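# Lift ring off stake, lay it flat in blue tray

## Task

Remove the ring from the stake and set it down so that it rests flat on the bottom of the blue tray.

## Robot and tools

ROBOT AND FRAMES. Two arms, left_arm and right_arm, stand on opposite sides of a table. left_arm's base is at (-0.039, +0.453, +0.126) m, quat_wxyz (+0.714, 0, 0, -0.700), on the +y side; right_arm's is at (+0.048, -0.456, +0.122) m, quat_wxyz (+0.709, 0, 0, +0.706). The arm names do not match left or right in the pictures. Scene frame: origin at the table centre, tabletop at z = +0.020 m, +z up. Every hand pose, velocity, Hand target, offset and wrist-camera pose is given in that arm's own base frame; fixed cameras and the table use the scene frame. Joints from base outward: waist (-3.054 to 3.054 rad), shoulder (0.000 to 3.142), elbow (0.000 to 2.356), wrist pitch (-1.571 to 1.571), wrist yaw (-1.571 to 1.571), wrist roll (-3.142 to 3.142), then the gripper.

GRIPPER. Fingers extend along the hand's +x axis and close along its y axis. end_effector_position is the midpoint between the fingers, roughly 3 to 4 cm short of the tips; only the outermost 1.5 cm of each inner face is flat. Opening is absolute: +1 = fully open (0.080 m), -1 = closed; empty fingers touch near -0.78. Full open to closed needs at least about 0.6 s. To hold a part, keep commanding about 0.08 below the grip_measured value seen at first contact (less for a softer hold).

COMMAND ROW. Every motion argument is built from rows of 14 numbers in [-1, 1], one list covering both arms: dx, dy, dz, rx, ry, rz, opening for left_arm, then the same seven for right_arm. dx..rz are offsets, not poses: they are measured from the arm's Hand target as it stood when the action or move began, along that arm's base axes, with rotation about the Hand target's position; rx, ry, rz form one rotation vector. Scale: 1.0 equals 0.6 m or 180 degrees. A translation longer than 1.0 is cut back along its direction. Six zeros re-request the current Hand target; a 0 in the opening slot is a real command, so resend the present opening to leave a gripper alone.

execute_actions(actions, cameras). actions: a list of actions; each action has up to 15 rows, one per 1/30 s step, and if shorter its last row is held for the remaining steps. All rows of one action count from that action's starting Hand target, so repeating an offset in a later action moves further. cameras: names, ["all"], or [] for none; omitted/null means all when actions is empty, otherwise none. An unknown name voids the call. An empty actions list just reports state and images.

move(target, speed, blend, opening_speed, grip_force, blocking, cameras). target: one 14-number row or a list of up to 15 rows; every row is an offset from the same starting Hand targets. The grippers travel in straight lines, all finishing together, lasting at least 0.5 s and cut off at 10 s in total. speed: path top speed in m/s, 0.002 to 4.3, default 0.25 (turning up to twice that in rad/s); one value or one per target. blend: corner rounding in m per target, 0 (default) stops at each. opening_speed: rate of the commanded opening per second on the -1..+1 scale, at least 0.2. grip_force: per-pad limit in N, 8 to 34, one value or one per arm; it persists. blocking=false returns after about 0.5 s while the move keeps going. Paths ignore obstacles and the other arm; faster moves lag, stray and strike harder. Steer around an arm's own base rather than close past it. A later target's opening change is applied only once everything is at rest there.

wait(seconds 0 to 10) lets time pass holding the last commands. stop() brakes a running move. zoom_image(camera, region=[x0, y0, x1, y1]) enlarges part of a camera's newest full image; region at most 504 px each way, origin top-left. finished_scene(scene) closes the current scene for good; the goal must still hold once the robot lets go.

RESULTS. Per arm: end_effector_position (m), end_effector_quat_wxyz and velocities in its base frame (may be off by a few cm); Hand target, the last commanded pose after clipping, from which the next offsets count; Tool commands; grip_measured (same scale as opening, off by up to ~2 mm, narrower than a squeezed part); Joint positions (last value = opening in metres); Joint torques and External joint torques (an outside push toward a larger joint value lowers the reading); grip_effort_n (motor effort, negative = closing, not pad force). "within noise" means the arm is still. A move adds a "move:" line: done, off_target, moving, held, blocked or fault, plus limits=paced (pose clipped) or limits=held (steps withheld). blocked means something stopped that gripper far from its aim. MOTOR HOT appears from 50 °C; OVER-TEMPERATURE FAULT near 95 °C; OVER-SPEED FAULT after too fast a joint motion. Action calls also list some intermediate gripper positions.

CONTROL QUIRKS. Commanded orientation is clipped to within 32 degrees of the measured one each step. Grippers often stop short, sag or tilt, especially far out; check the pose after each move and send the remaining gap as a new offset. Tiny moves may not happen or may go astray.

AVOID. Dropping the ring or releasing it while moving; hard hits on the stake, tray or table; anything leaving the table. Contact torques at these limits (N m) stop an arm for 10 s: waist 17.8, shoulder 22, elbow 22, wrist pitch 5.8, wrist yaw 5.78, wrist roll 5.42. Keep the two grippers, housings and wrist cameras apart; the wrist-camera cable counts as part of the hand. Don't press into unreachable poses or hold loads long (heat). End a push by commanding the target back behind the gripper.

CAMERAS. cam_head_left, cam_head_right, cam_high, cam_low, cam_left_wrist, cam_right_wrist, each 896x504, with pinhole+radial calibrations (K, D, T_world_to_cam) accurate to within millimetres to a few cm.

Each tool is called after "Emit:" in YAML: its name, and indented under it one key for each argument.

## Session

Emit:
execute_actions:
  actions: []
  cameras: ["cam_high"]

Emit:
zoom_image:
  camera: "cam_high"
  region: [340, 220, 500, 360]

Scene clock: 0.00 s.
left_arm: end_effector_position=(+0.2650, -0.1098, -0.0192) grip_measured=+1.000 grip_effort_n=n/a end_effector_quat_wxyz=(+0.914, +0.194, +0.355, -0.036) | right_arm: end_effector_position=(+0.2942, -0.2467, +0.2527) grip_measured=+1.000 grip_effort_n=n/a end_effector_quat_wxyz=(+0.836, -0.019, +0.523, -0.165)
Joint positions: left_arm=[-0.668 1.699 0.287 0.526 -0.544 -0.11 0.08] | right_arm=[-0.713 1.627 1.689 -1.114 -0.038 -0.489 0.08]
Joint velocities: within noise
Joint torques (N m): no reading
External joint torques (N m): no reading
Heat: left arm: hottest elbow 30 °C (+0.0 °C/min); right arm: hottest wrist roll 29 °C (+0.0 °C/min).
Hand target: left_arm +0.2662, -0.1105, -0.0178; +0.915, +0.193, +0.352, -0.036 | right_arm +0.2943, -0.2467, +0.2535; +0.837, -0.020, +0.522, -0.165
Tool commands: left_gripper/opening=+1.0 right_gripper/opening=+1.0
Images, in order (width x height): cam_high 896x504.

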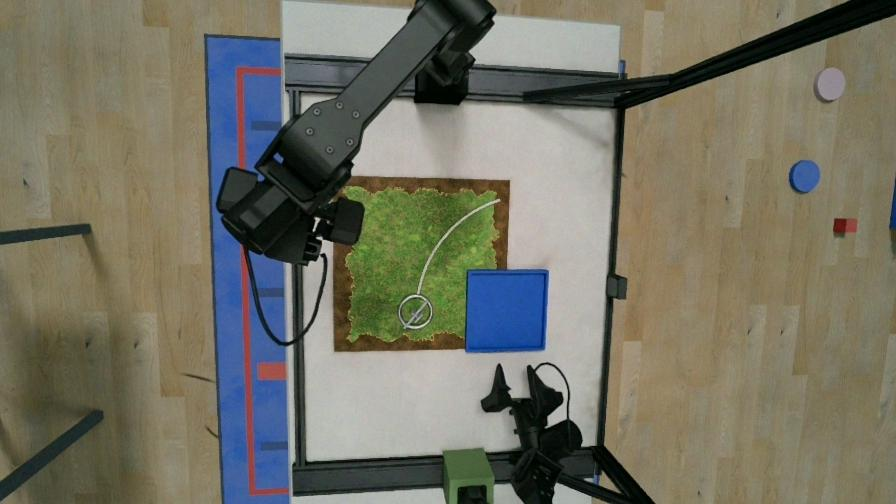

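Scaled by 3.150 from the camera's 896x504 image, which has a finer 1280x720 frame.

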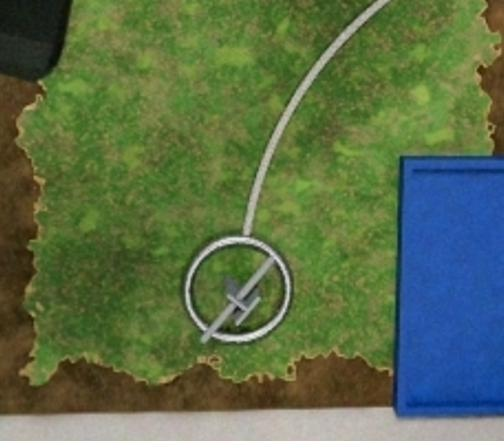

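Emit:
move:
  target: [0.198,0.3158,0.0263,0.0192,0.27,-0.1,-0.4, 0,0,0,0,0,0,1]
  speed: 0.4
  cameras: ["cam_left_wrist"]

Scene clock: 81.17 s.
left_arm: end_effector_position=(+0.3829, +0.0782, -0.0021) grip_measured=-0.397 grip_effort_n=-16.0 end_effector_quat_wxyz=(+0.668, +0.236, +0.663, -0.240) | right_arm: end_effector_position=(+0.2942, -0.2467, +0.2527) grip_measured=+1.000 grip_effort_n=1.2 end_effector_quat_wxyz=(+0.836, -0.019, +0.523, -0.165)
Joint positions: left_arm=[0.205 2.143 1.455 -0.88 0.009 0.891 0.017] | right_arm=[-0.713 1.627 1.689 -1.114 -0.038 -0.489 0.08]
Joint torques (N m): left_arm=[-0.13 -7.75 4.94 -0.15 -0.12 0.09] | right_arm=[-0.04 -6.21 6.92 1.22 -0.11 0.01]
External joint torques (N m): left_arm=[-0.05 1.08 0.04 -0.46 -0.17 0.09] | right_arm=[-0.04 0.41 0.72 0.09 -0.07 0]
Heat: left arm: hottest wrist pitch 33 °C (+1.0 °C/min); right arm: hottest wrist pitch 32 °C (+2.0 °C/min).
Hand target: left_arm +0.3850, +0.0791, -0.0019; +0.667, +0.239, +0.663, -0.240 | right_arm +0.2943, -0.2467, +0.2535; +0.837, -0.020, +0.522, -0.165
Off the commanded pose: left_arm 0.002 m, 0 deg | right_arm 0.001 m, 0 deg.
move: done
camera_calibration:
cam_left_wrist: T_world_to_cam=[[-0.630501, -0.775394, -0.0350974, 0.316482], [-0.765417, 0.613609, 0.193964, 0.290005], [-0.128862, 0.149159, -0.980381, 0.111156], [0, 0, 0, 1]] pos_world=[0.435841, 0.0508685, 0.063832]
Images, in order (width x height): cam_left_wrist 896x504.

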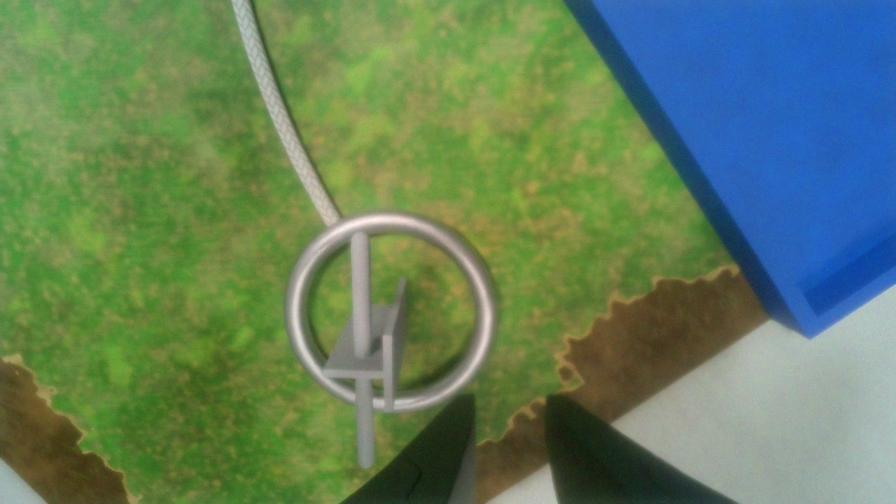

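Emit:
move:
  target:
    - [0.0915,0.1132,0,0,0,0.5,-0.75, 0,0,0,0,0,0,1]
    - [0.0915,0.1132,-0.1285,0,0,0.5,-0.75, 0,0,0,0,0,0,1]
    - [0.0702,0.0875,-0.1285,0,0,0.5,-0.75, 0,0,0,0,0,0,1]
  speed: [0.5,0.12,0.05]
  cameras: ["cam_left_wrist"]

Scene clock: 260.70 s.
left_arm: end_effector_position=(+0.4311, +0.1370, -0.0764) grip_measured=-0.747 grip_effort_n=-15.6 end_effector_quat_wxyz=(+0.646, -0.301, +0.632, +0.304) | right_arm: end_effector_position=(+0.2942, -0.2467, +0.2527) grip_measured=+1.000 grip_effort_n=1.6 end_effector_quat_wxyz=(+0.836, -0.019, +0.523, -0.165)
Joint positions: left_arm=[0.305 2.48 1.726 -0.797 -0.007 -0.58 0.001] | right_arm=[-0.713 1.627 1.689 -1.114 -0.038 -0.489 0.08]
Joint torques (N m): left_arm=[-0.81 -10.13 2.5 -0.08 0.09 -0.07] | right_arm=[-0.04 -6.22 6.92 1.21 -0.11 0.01]
External joint torques (N m): left_arm=[-0.79 0.55 -2.41 -0.45 0.13 -0.07] | right_arm=[-0.03 0.5 0.67 0.08 -0.07 0]
Heat: left arm: hottest shoulder 40 °C (+1.0 °C/min); right arm: hottest shoulder 34 °C (+1.0 °C/min).
Hand target: left_arm +0.4271, +0.1314, -0.0791; +0.641, -0.300, +0.638, +0.302 | right_arm +0.2943, -0.2467, +0.2535; +0.837, -0.020, +0.522, -0.165
Off the commanded pose: left_arm 0.007 m, 1 deg | right_arm 0.001 m, 0 deg.
move: done
camera_calibration:
cam_left_wrist: T_world_to_cam=[[0.776321, -0.629425, -0.0339128, -0.236509], [-0.614422, -0.767637, 0.182262, 0.428408], [-0.140753, -0.120657, -0.982665, 0.0776597], [0, 0, 0, 1]] pos_world=[0.457761, 0.189368, -0.00978992]
Images, in order (width x height): cam_left_wrist 896x504.

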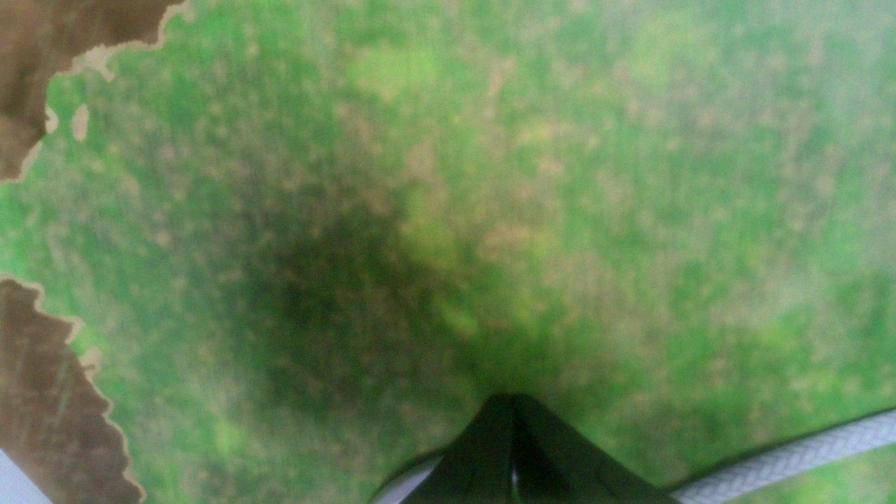

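Emit:
move:
  target: [-0.0074, -0.009, 0, 0, 0, 0, -0.75, 0, 0, 0, 0, 0, 0, 1.0]
  speed: 0.04

Scene clock: 316.60 s.
left_arm: end_effector_position=(+0.4267, +0.1326, -0.0767) grip_measured=-0.747 grip_effort_n=-16.0 end_effector_quat_wxyz=(+0.646, -0.302, +0.631, +0.305) | right_arm: end_effector_position=(+0.2942, -0.2467, +0.2527) grip_measured=+1.000 grip_effort_n=1.2 end_effector_quat_wxyz=(+0.836, -0.019, +0.523, -0.165)
Joint positions: left_arm=[0.299 2.46 1.687 -0.776 -0.007 -0.589 0.001] | right_arm=[-0.713 1.627 1.689 -1.114 -0.038 -0.489 0.08]
Joint torques (N m): left_arm=[-0.94 -10.26 2.49 -0.14 0.1 -0.1] | right_arm=[-0.06 -6.22 6.93 1.21 -0.11 0.01]
External joint torques (N m): left_arm=[-0.96 0.16 -2.31 -0.5 0.15 -0.1] | right_arm=[-0.07 0.44 0.71 0.09 -0.06 0]
Heat: left arm: hottest shoulder 48 °C (+8.1 °C/min); right arm: hottest shoulder 34 °C (+0.0 °C/min).
Hand target: left_arm +0.4226, +0.1260, -0.0792; +0.641, -0.300, +0.638, +0.302 | right_arm +0.2943, -0.2467, +0.2535; +0.837, -0.020, +0.522, -0.165
Off the commanded pose: left_arm 0.008 m, 1 deg | right_arm 0.001 m, 0 deg.
move: done

Emit:
move:
  target:
    - [0.0132, 0.0187, 0, 0, 0, 0, -0.75, 0, 0, 0, 0, 0, 0, 1.0]
    - [0.0132, 0.0187, 0.1287, 0, 0, 0, -0.75, 0, 0, 0, 0, 0, 0, 1.0]
    - [-0.0765, -0.0948, 0.1287, 0, 0, -0.5, -0.4, 0, 0, 0, 0, 0, 0, 1.0]
  speed: [0.05, 0.18, 0.3]
  blend: [0.0, 0.02, 0.0]
  cameras: ["cam_left_wrist", "cam_high"]

Scene clock: 349.53 s.
left_arm: end_effector_position=(+0.3756, +0.0708, -0.0062) grip_measured=-0.404 grip_effort_n=14.7 end_effector_quat_wxyz=(+0.663, +0.237, +0.669, -0.238) | right_arm: end_effector_position=(+0.2942, -0.2467, +0.2527) grip_measured=+1.000 grip_effort_n=1.6 end_effector_quat_wxyz=(+0.836, -0.019, +0.523, -0.165)
Joint positions: left_arm=[0.185 2.13 1.415 -0.865 -0.003 0.87 0.017] | right_arm=[-0.713 1.627 1.689 -1.114 -0.038 -0.489 0.08]
Joint torques (N m): left_arm=[-0.23 -10.03 3.61 0.37 0.29 0.07] | right_arm=[-0.05 -6.23 6.92 1.22 -0.11 0.01]
External joint torques (N m): left_arm=[-0.24 -1.38 -1.23 0.07 0.27 0.07] | right_arm=[-0.07 0.4 0.72 0.1 -0.07 0]
Heat: left arm: hottest shoulder 44 °C (-2.0 °C/min); right arm: hottest shoulder 34 °C (+0.0 °C/min).
Hand target: left_arm +0.3767, +0.0692, -0.0019; +0.667, +0.239, +0.664, -0.239 | right_arm +0.2943, -0.2467, +0.2535; +0.837, -0.020, +0.522, -0.165
Off the commanded pose: left_arm 0.005 m, 1 deg | right_arm 0.001 m, 0 deg.
move: done
camera_calibration:
cam_left_wrist: T_world_to_cam=[[-0.630142, -0.775765, -0.0333072, 0.305877], [-0.763189, 0.610884, 0.210628, 0.289197], [-0.143051, 0.158145, -0.976999, 0.11206], [0, 0, 0, 1]] pos_world=[0.429488, 0.0429007, 0.0587574]
Images, in order (width x height): cam_high 896x504, cam_left_wrist 896x504.

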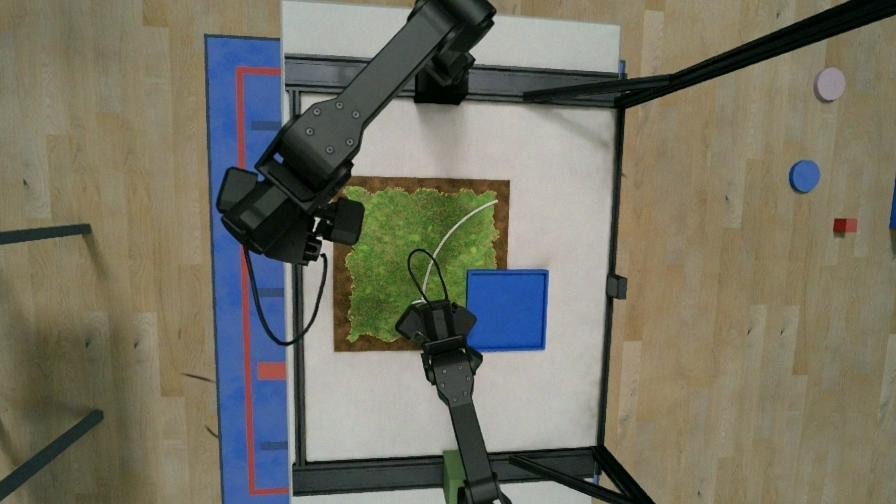

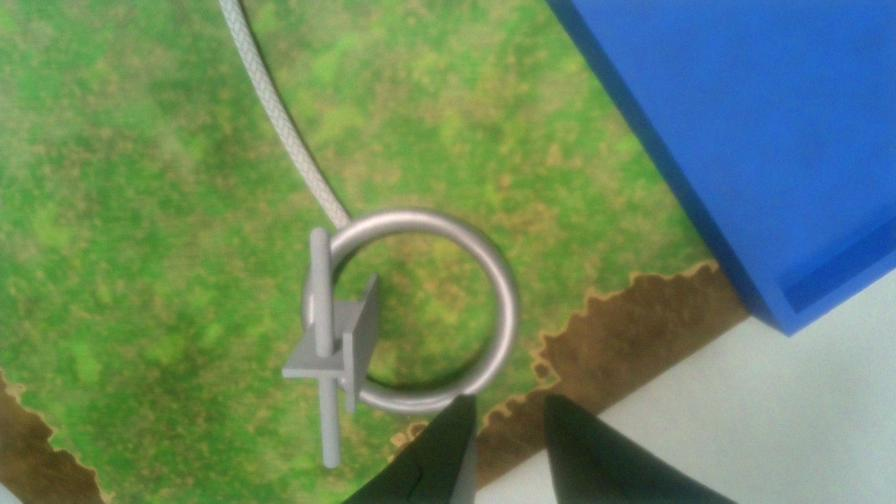

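Emit:
move:
  target:
    - [-0.009, -0.011, -0.02, 0, 0, 0, -0.45, 0, 0, 0, 0, 0, 0, 1.0]
    - [-0.009, -0.011, -0.0968, 0, 0, 0, -0.45, 0, 0, 0, 0, 0, 0, 1.0]
  speed: [0.1, 0.1]
  blend: [0.01, 0.0]
  cameras: ["cam_left_wrist"]

Scene clock: 466.03 s.
left_arm: end_effector_position=(+0.3719, +0.0641, -0.0580) grip_measured=-0.447 grip_effort_n=-16.0 end_effector_quat_wxyz=(+0.667, +0.241, +0.664, -0.238) | right_arm: end_effector_position=(+0.2942, -0.2467, +0.2527) grip_measured=+1.000 grip_effort_n=1.2 end_effector_quat_wxyz=(+0.836, -0.019, +0.523, -0.165)
Joint positions: left_arm=[0.17 2.208 1.304 -0.66 -0.002 0.861 0.015] | right_arm=[-0.713 1.627 1.689 -1.114 -0.038 -0.489 0.08]
Joint torques (N m): left_arm=[-0.01 -7.76 3.45 0.38 0.26 -0.08] | right_arm=[-0.05 -6.21 6.91 1.21 -0.11 0.01]
External joint torques (N m): left_arm=[-0.08 0.93 -0.95 0.05 0.24 -0.07] | right_arm=[-0.05 0.48 0.66 0.08 -0.07 0]
Heat: left arm: hottest shoulder 46 °C (+1.0 °C/min); right arm: hottest shoulder 34 °C (+0.0 °C/min).
Hand target: left_arm +0.3714, +0.0626, -0.0599; +0.667, +0.239, +0.664, -0.240 | right_arm +0.2943, -0.2467, +0.2535; +0.837, -0.020, +0.522, -0.165
Off the commanded pose: left_arm 0.003 m, 0 deg | right_arm 0.001 m, 0 deg.
move: done; blend cut to 0.0073 m at target 1
camera_calibration:
cam_left_wrist: T_world_to_cam=[[-0.633946, -0.772018, -0.0458279, 0.297087], [-0.763067, 0.614753, 0.19952, 0.300329], [-0.12586, 0.161455, -0.978822, 0.0552394], [0, 0, 0, 1]] pos_world=[0.424461, 0.0358101, 0.00776286]
Images, in order (width x height): cam_left_wrist 896x504.

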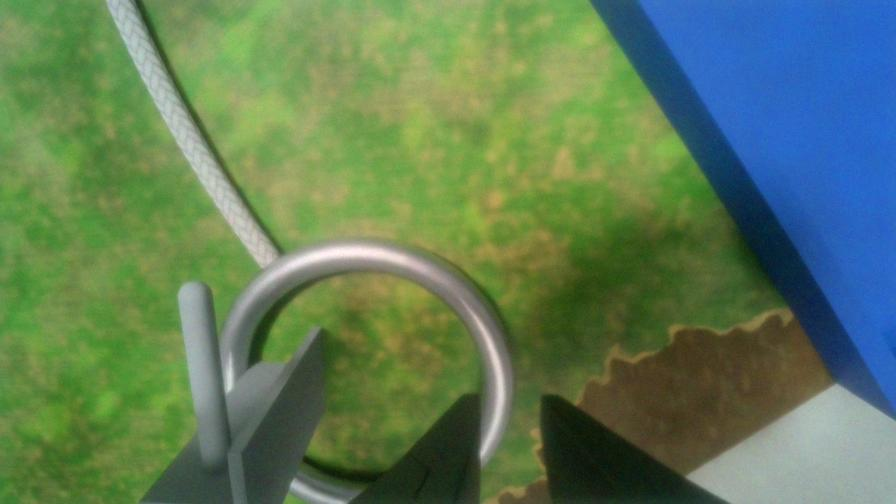

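Emit:
move:
  target:
    - [0.0035, -0.0008, -0.0335, 0, 0, 0, -0.45, 0, 0, 0, 0, 0, 0, 1.0]
    - [0.0035, -0.0008, -0.0335, 0, 0, 0, -0.75, 0, 0, 0, 0, 0, 0, 1.0]
  speed: [0.05, 0.05]
  opening_speed: 0.5
  cameras: ["cam_left_wrist"]

Scene clock: 488.13 s.
left_arm: end_effector_position=(+0.3746, +0.0645, -0.0776) grip_measured=-0.628 grip_effort_n=-83.5 end_effector_quat_wxyz=(+0.668, +0.241, +0.663, -0.236) | right_arm: end_effector_position=(+0.2942, -0.2467, +0.2527) grip_measured=+1.000 grip_effort_n=1.2 end_effector_quat_wxyz=(+0.836, -0.019, +0.523, -0.165)
Joint positions: left_arm=[0.17 2.262 1.302 -0.601 -0.002 0.857 0.007] | right_arm=[-0.713 1.627 1.689 -1.114 -0.038 -0.489 0.08]
Joint torques (N m): left_arm=[-0.39 -7.8 3.14 0.34 0.26 -0.03] | right_arm=[-0.05 -6.22 6.93 1.21 -0.12 0.01]
External joint torques (N m): left_arm=[-0.39 1.01 -1.06 0.01 0.24 -0.03] | right_arm=[0 0.35 0.72 0.07 -0.08 -0.01]
Heat: left arm: hottest shoulder 45 °C (-1.0 °C/min); right arm: hottest shoulder 35 °C (+1.0 °C/min).
Hand target: left_arm +0.3734, +0.0621, -0.0801; +0.667, +0.239, +0.664, -0.240 | right_arm +0.2943, -0.2467, +0.2535; +0.837, -0.020, +0.522, -0.165
Off the commanded pose: left_arm 0.004 m, 0 deg | right_arm 0.001 m, 0 deg.
move: done
camera_calibration:
cam_left_wrist: T_world_to_cam=[[-0.631423, -0.773963, -0.047817, 0.297262], [-0.765499, 0.612301, 0.197735, 0.307079], [-0.123761, 0.161458, -0.979089, 0.0355125], [0, 0, 0, 1]] pos_world=[0.427162, 0.0363113, -0.0117362]
Images, in order (width x height): cam_left_wrist 896x504.

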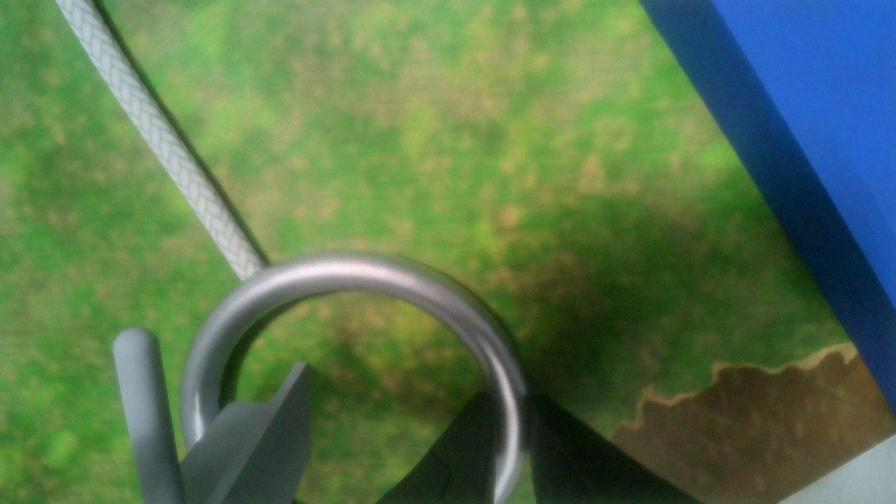

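Emit:
move:
  target:
    - [0.0235, -0.0003, 0.0383, 0, 0, 0, -0.75, 0, 0, 0, 0, 0, 0, 1.0]
    - [0.0163, 0.0185, 0.0717, -0.0815, -0.0984, 0, -0.75, 0, 0, 0, 0, 0, 0, 1.0]
  speed: [0.08, 0.12]
  blend: [0.004, 0.0]
  cameras: ["cam_left_wrist"]

Scene clock: 534.37 s.
left_arm: end_effector_position=(+0.3803, +0.0725, -0.0440) grip_measured=-0.628 grip_effort_n=-83.5 end_effector_quat_wxyz=(+0.780, +0.182, +0.527, -0.284) | right_arm: end_effector_position=(+0.2942, -0.2467, +0.2527) grip_measured=+1.000 grip_effort_n=1.2 end_effector_quat_wxyz=(+0.836, -0.019, +0.523, -0.165)
Joint positions: left_arm=[0.316 2.105 1.129 -0.391 0.332 0.966 0.007] | right_arm=[-0.713 1.627 1.689 -1.114 -0.038 -0.489 0.08]
Joint torques (N m): left_arm=[0.08 -9.92 3.5 0.85 0.62 0.1] | right_arm=[-0.04 -6.22 6.92 1.21 -0.11 0.01]
External joint torques (N m): left_arm=[0.13 -1.81 -0.9 0.25 0.39 0.1] | right_arm=[0.01 0.38 0.71 0.07 -0.08 0]
Heat: left arm: hottest shoulder 44 °C (-1.0 °C/min); right arm: hottest shoulder 35 °C (+0.0 °C/min).
Hand target: left_arm +0.3833, +0.0732, -0.0371; +0.786, +0.186, +0.517, -0.283 | right_arm +0.2943, -0.2467, +0.2535; +0.837, -0.020, +0.522, -0.165
Off the commanded pose: left_arm 0.008 m, 1 deg | right_arm 0.001 m, 0 deg.
move: done
camera_calibration:
cam_left_wrist: T_world_to_cam=[[-0.620551, -0.783911, -0.020017, 0.30646], [-0.768598, 0.613094, -0.182682, 0.284221], [0.155479, -0.0979786, -0.982968, -0.0197558], [0, 0, 0, 1]] pos_world=[0.411697, 0.0640468, 0.0386372]
Images, in order (width x height): cam_left_wrist 896x504.

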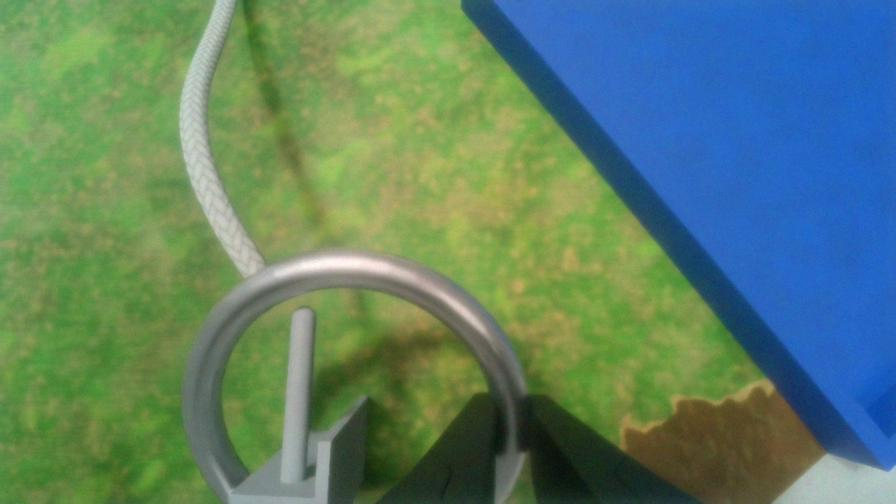

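Emit:
move:
  target: [-0.0333, 0.0342, 0.0017, 0, 0, 0, -0.75, 0, 0, 0, 0, 0, 0, 1.0]
  speed: 0.08
  cameras: ["cam_left_wrist"]

Scene clock: 568.97 s.
left_arm: end_effector_position=(+0.3616, +0.0937, -0.0423) grip_measured=-0.628 grip_effort_n=-83.5 end_effector_quat_wxyz=(+0.782, +0.183, +0.525, -0.282) | right_arm: end_effector_position=(+0.2942, -0.2467, +0.2527) grip_measured=+1.000 grip_effort_n=1.6 end_effector_quat_wxyz=(+0.836, -0.019, +0.523, -0.165)
Joint positions: left_arm=[0.392 2.072 1.083 -0.397 0.348 1.043 0.007] | right_arm=[-0.713 1.627 1.689 -1.114 -0.038 -0.489 0.08]
Joint torques (N m): left_arm=[-0.08 -9.64 3.45 0.32 0.62 0.14] | right_arm=[-0.04 -6.22 6.94 1.21 -0.12 0.01]
External joint torques (N m): left_arm=[-0.08 -1.84 -0.89 -0.25 0.38 0.13] | right_arm=[-0.04 0.44 0.71 0.08 -0.07 0]
Heat: left arm: hottest shoulder 50 °C (+6.0 °C/min); right arm: hottest shoulder 35 °C (+0.0 °C/min). Fold the left arm in close to its base, or ease its load, before you think long.
Hand target: left_arm +0.3633, +0.0937, -0.0361; +0.786, +0.186, +0.517, -0.282 | right_arm +0.2943, -0.2467, +0.2535; +0.837, -0.020, +0.522, -0.165
Off the commanded pose: left_arm 0.006 m, 1 deg | right_arm 0.001 m, 0 deg.
MOTOR HOT: joint 2 (shoulder) of the left arm reports 50 °C; the controller stops that arm at 95 °C. To cool a motor, set the load down, stop pushing, or move to a pose that needs little force.
move: done
camera_calibration:
cam_left_wrist: T_world_to_cam=[[-0.619464, -0.784637, -0.0246754, 0.311046], [-0.76811, 0.612307, -0.187315, 0.256913], [0.162083, -0.0970816, -0.98199, -0.0154318], [0, 0, 0, 1]] pos_world=[0.392521, 0.0852508, 0.040645]
Images, in order (width x height): cam_left_wrist 896x504.

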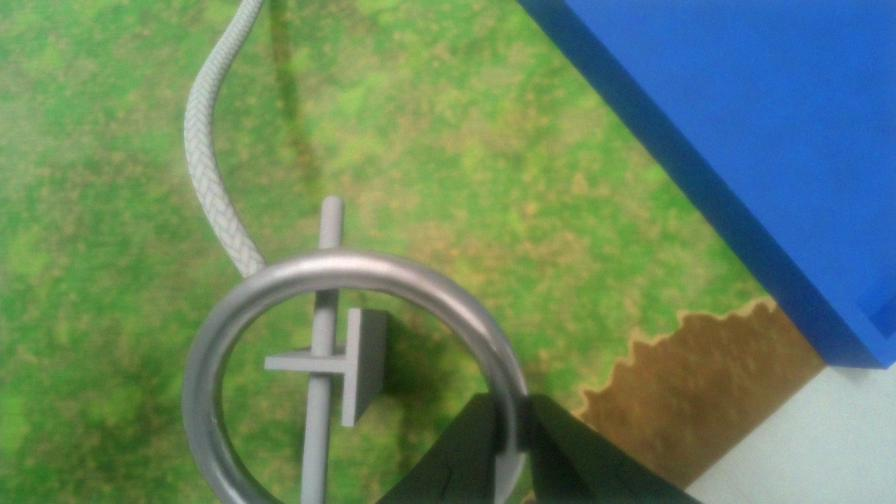

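Emit:
move:
  target:
    - [0.0013, -0.0011, 0.1083, 0, 0, 0, -0.75, 0, 0, 0, 0, 0, 0, 1.0]
    - [0.024, -0.3892, 0.0602, 0.0815, 0.0984, 0, -0.75, 0, 0, 0, 0, 0, 0, 1.0]
  speed: [0.1, 0.2]
  blend: [0.015, 0.0]
  cameras: ["cam_left_wrist", "cam_high"]

Scene clock: 613.20 s.
left_arm: end_effector_position=(+0.3740, -0.1398, -0.0019) grip_measured=-0.628 grip_effort_n=-83.5 end_effector_quat_wxyz=(+0.664, +0.238, +0.666, -0.243) | right_arm: end_effector_position=(+0.2942, -0.2467, +0.2527) grip_measured=+1.000 grip_effort_n=1.6 end_effector_quat_wxyz=(+0.836, -0.019, +0.523, -0.165)
Joint positions: left_arm=[-0.355 2.176 1.509 -0.906 0.007 0.339 0.007] | right_arm=[-0.713 1.627 1.689 -1.114 -0.038 -0.489 0.08]
Joint torques (N m): left_arm=[-0.08 -8.29 5.49 -0.08 -0.24 -0.07] | right_arm=[-0.06 -6.21 6.93 1.21 -0.12 0.01]
External joint torques (N m): left_arm=[-0.04 0.91 0.44 -0.41 -0.25 -0.07] | right_arm=[-0.09 0.51 0.65 0.07 -0.07 0]
Heat: left arm: hottest shoulder 48 °C (-1.0 °C/min); right arm: hottest shoulder 35 °C (+0.0 °C/min). Fold the left arm in close to its base, or ease its load, before you think long.
Hand target: left_arm +0.3777, -0.1398, +0.0001; +0.667, +0.239, +0.663, -0.240 | right_arm +0.2943, -0.2467, +0.2535; +0.837, -0.020, +0.522, -0.165
Off the commanded pose: left_arm 0.004 m, 1 deg | right_arm 0.001 m, 0 deg.
MOTOR HOT: still on. Joint 2 (shoulder) of the left arm reports 48 °C.
move: done
camera_calibration:
cam_left_wrist: T_world_to_cam=[[-0.636452, -0.770683, -0.0312581, 0.144696], [-0.759112, 0.618686, 0.202428, 0.415315], [-0.136668, 0.152564, -0.978798, 0.146085], [0, 0, 0, 1]] pos_world=[0.427328, -0.167722, 0.063439]
Images, in order (width x height): cam_high 896x504, cam_left_wrist 896x504.

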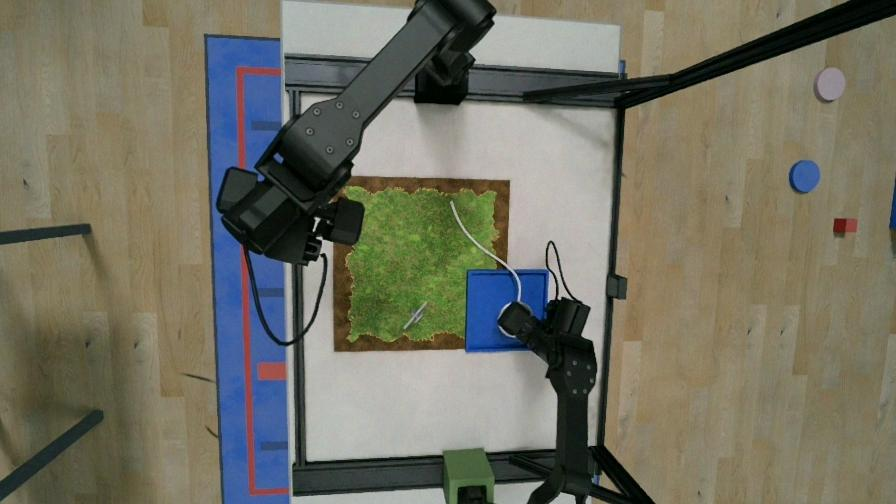

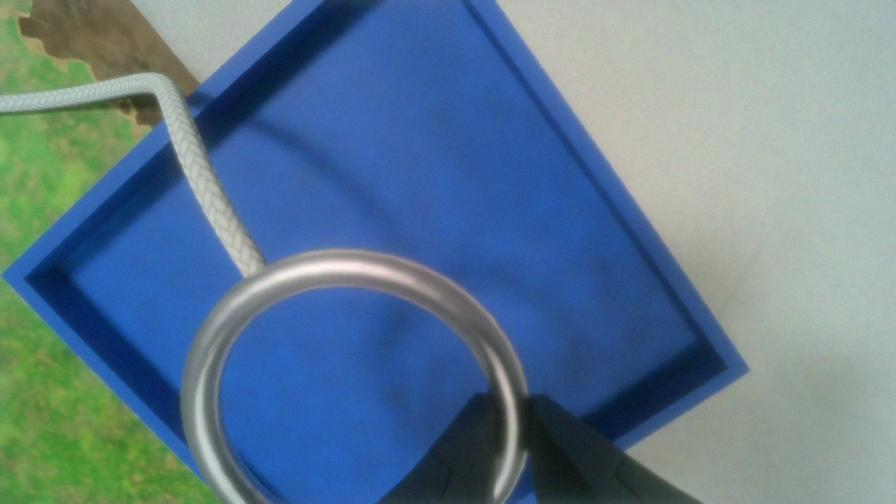

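Emit:
move:
  target:
    - [0, 0, -0.0918, 0, 0, 0, -0.75, 0, 0, 0, 0, 0, 0, 1.0]
    - [0, 0, -0.1235, 0, 0, 0, -0.75, 0, 0, 0, 0, 0, 0, 1.0]
    - [0, 0, -0.1235, 0, 0, 0, -0.4, 0, 0, 0, 0, 0, 0, 1.0]
    - [0, 0, -0.0902, 0, 0, 0, -0.4, 0, 0, 0, 0, 0, 0, 1.0]
    - [0, 0, 0.05, 0, 0, 0, -0.4, 0, 0, 0, 0, 0, 0, 1.0]
  speed: [0.15, 0.04, 0.04, 0.04, 0.14]
  blend: [0.005, 0.0, 0.0, 0.005, 0.0]
  opening_speed: 0.5
  cameras: ["cam_left_wrist", "cam_high"]

Scene clock: 661.00 s.
left_arm: end_effector_position=(+0.3745, -0.1397, +0.0240) grip_measured=-0.403 grip_effort_n=14.2 end_effector_quat_wxyz=(+0.661, +0.238, +0.669, -0.242) | right_arm: end_effector_position=(+0.2942, -0.2467, +0.2527) grip_measured=+1.000 grip_effort_n=1.6 end_effector_quat_wxyz=(+0.836, -0.019, +0.523, -0.165)
Joint positions: left_arm=[-0.355 2.147 1.573 -1.008 0.005 0.338 0.017] | right_arm=[-0.713 1.627 1.689 -1.114 -0.038 -0.489 0.08]
Joint torques (N m): left_arm=[-0.07 -10 5.19 -0.06 -0.16 -0.05] | right_arm=[-0.05 -6.23 6.94 1.21 -0.12 0.01]
External joint torques (N m): left_arm=[-0.06 -0.83 0.01 -0.37 -0.17 -0.05] | right_arm=[-0.05 0.42 0.74 0.09 -0.07 0]
Heat: left arm: hottest shoulder 50 °C (+2.0 °C/min); right arm: hottest shoulder 35 °C (+0.0 °C/min). Fold the left arm in close to its base, or ease its load, before you think long.
Hand target: left_arm +0.3777, -0.1398, +0.0301; +0.667, +0.239, +0.663, -0.240 | right_arm +0.2943, -0.2467, +0.2535; +0.837, -0.020, +0.522, -0.165
Off the commanded pose: left_arm 0.007 m, 1 deg | right_arm 0.001 m, 0 deg.
MOTOR HOT: still on. Joint 2 (shoulder) of the left arm reports 50 °C.
move: done
camera_calibration:
cam_left_wrist: T_world_to_cam=[[-0.636371, -0.770793, -0.0301671, 0.145898], [-0.757792, 0.617371, 0.211198, 0.409374], [-0.144166, 0.157261, -0.976978, 0.17504], [0, 0, 0, 1]] pos_world=[0.428301, -0.167806, 0.0889522]
Images, in order (width x height): cam_high 896x504, cam_left_wrist 896x504.

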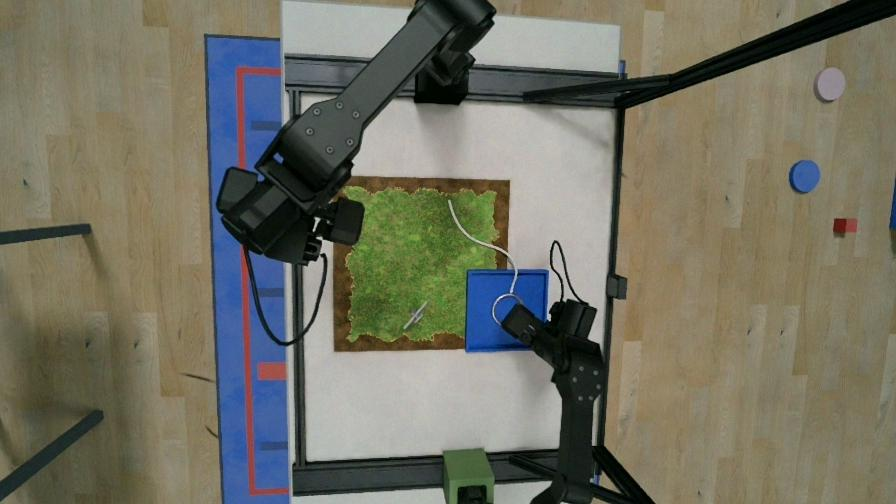

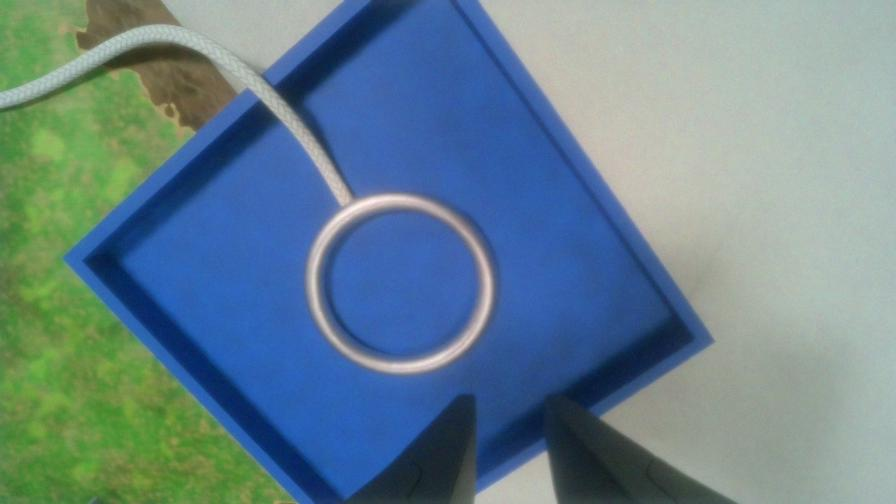

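Emit:
finished_scene:
  scene: 3

The scene is finished: the task was done.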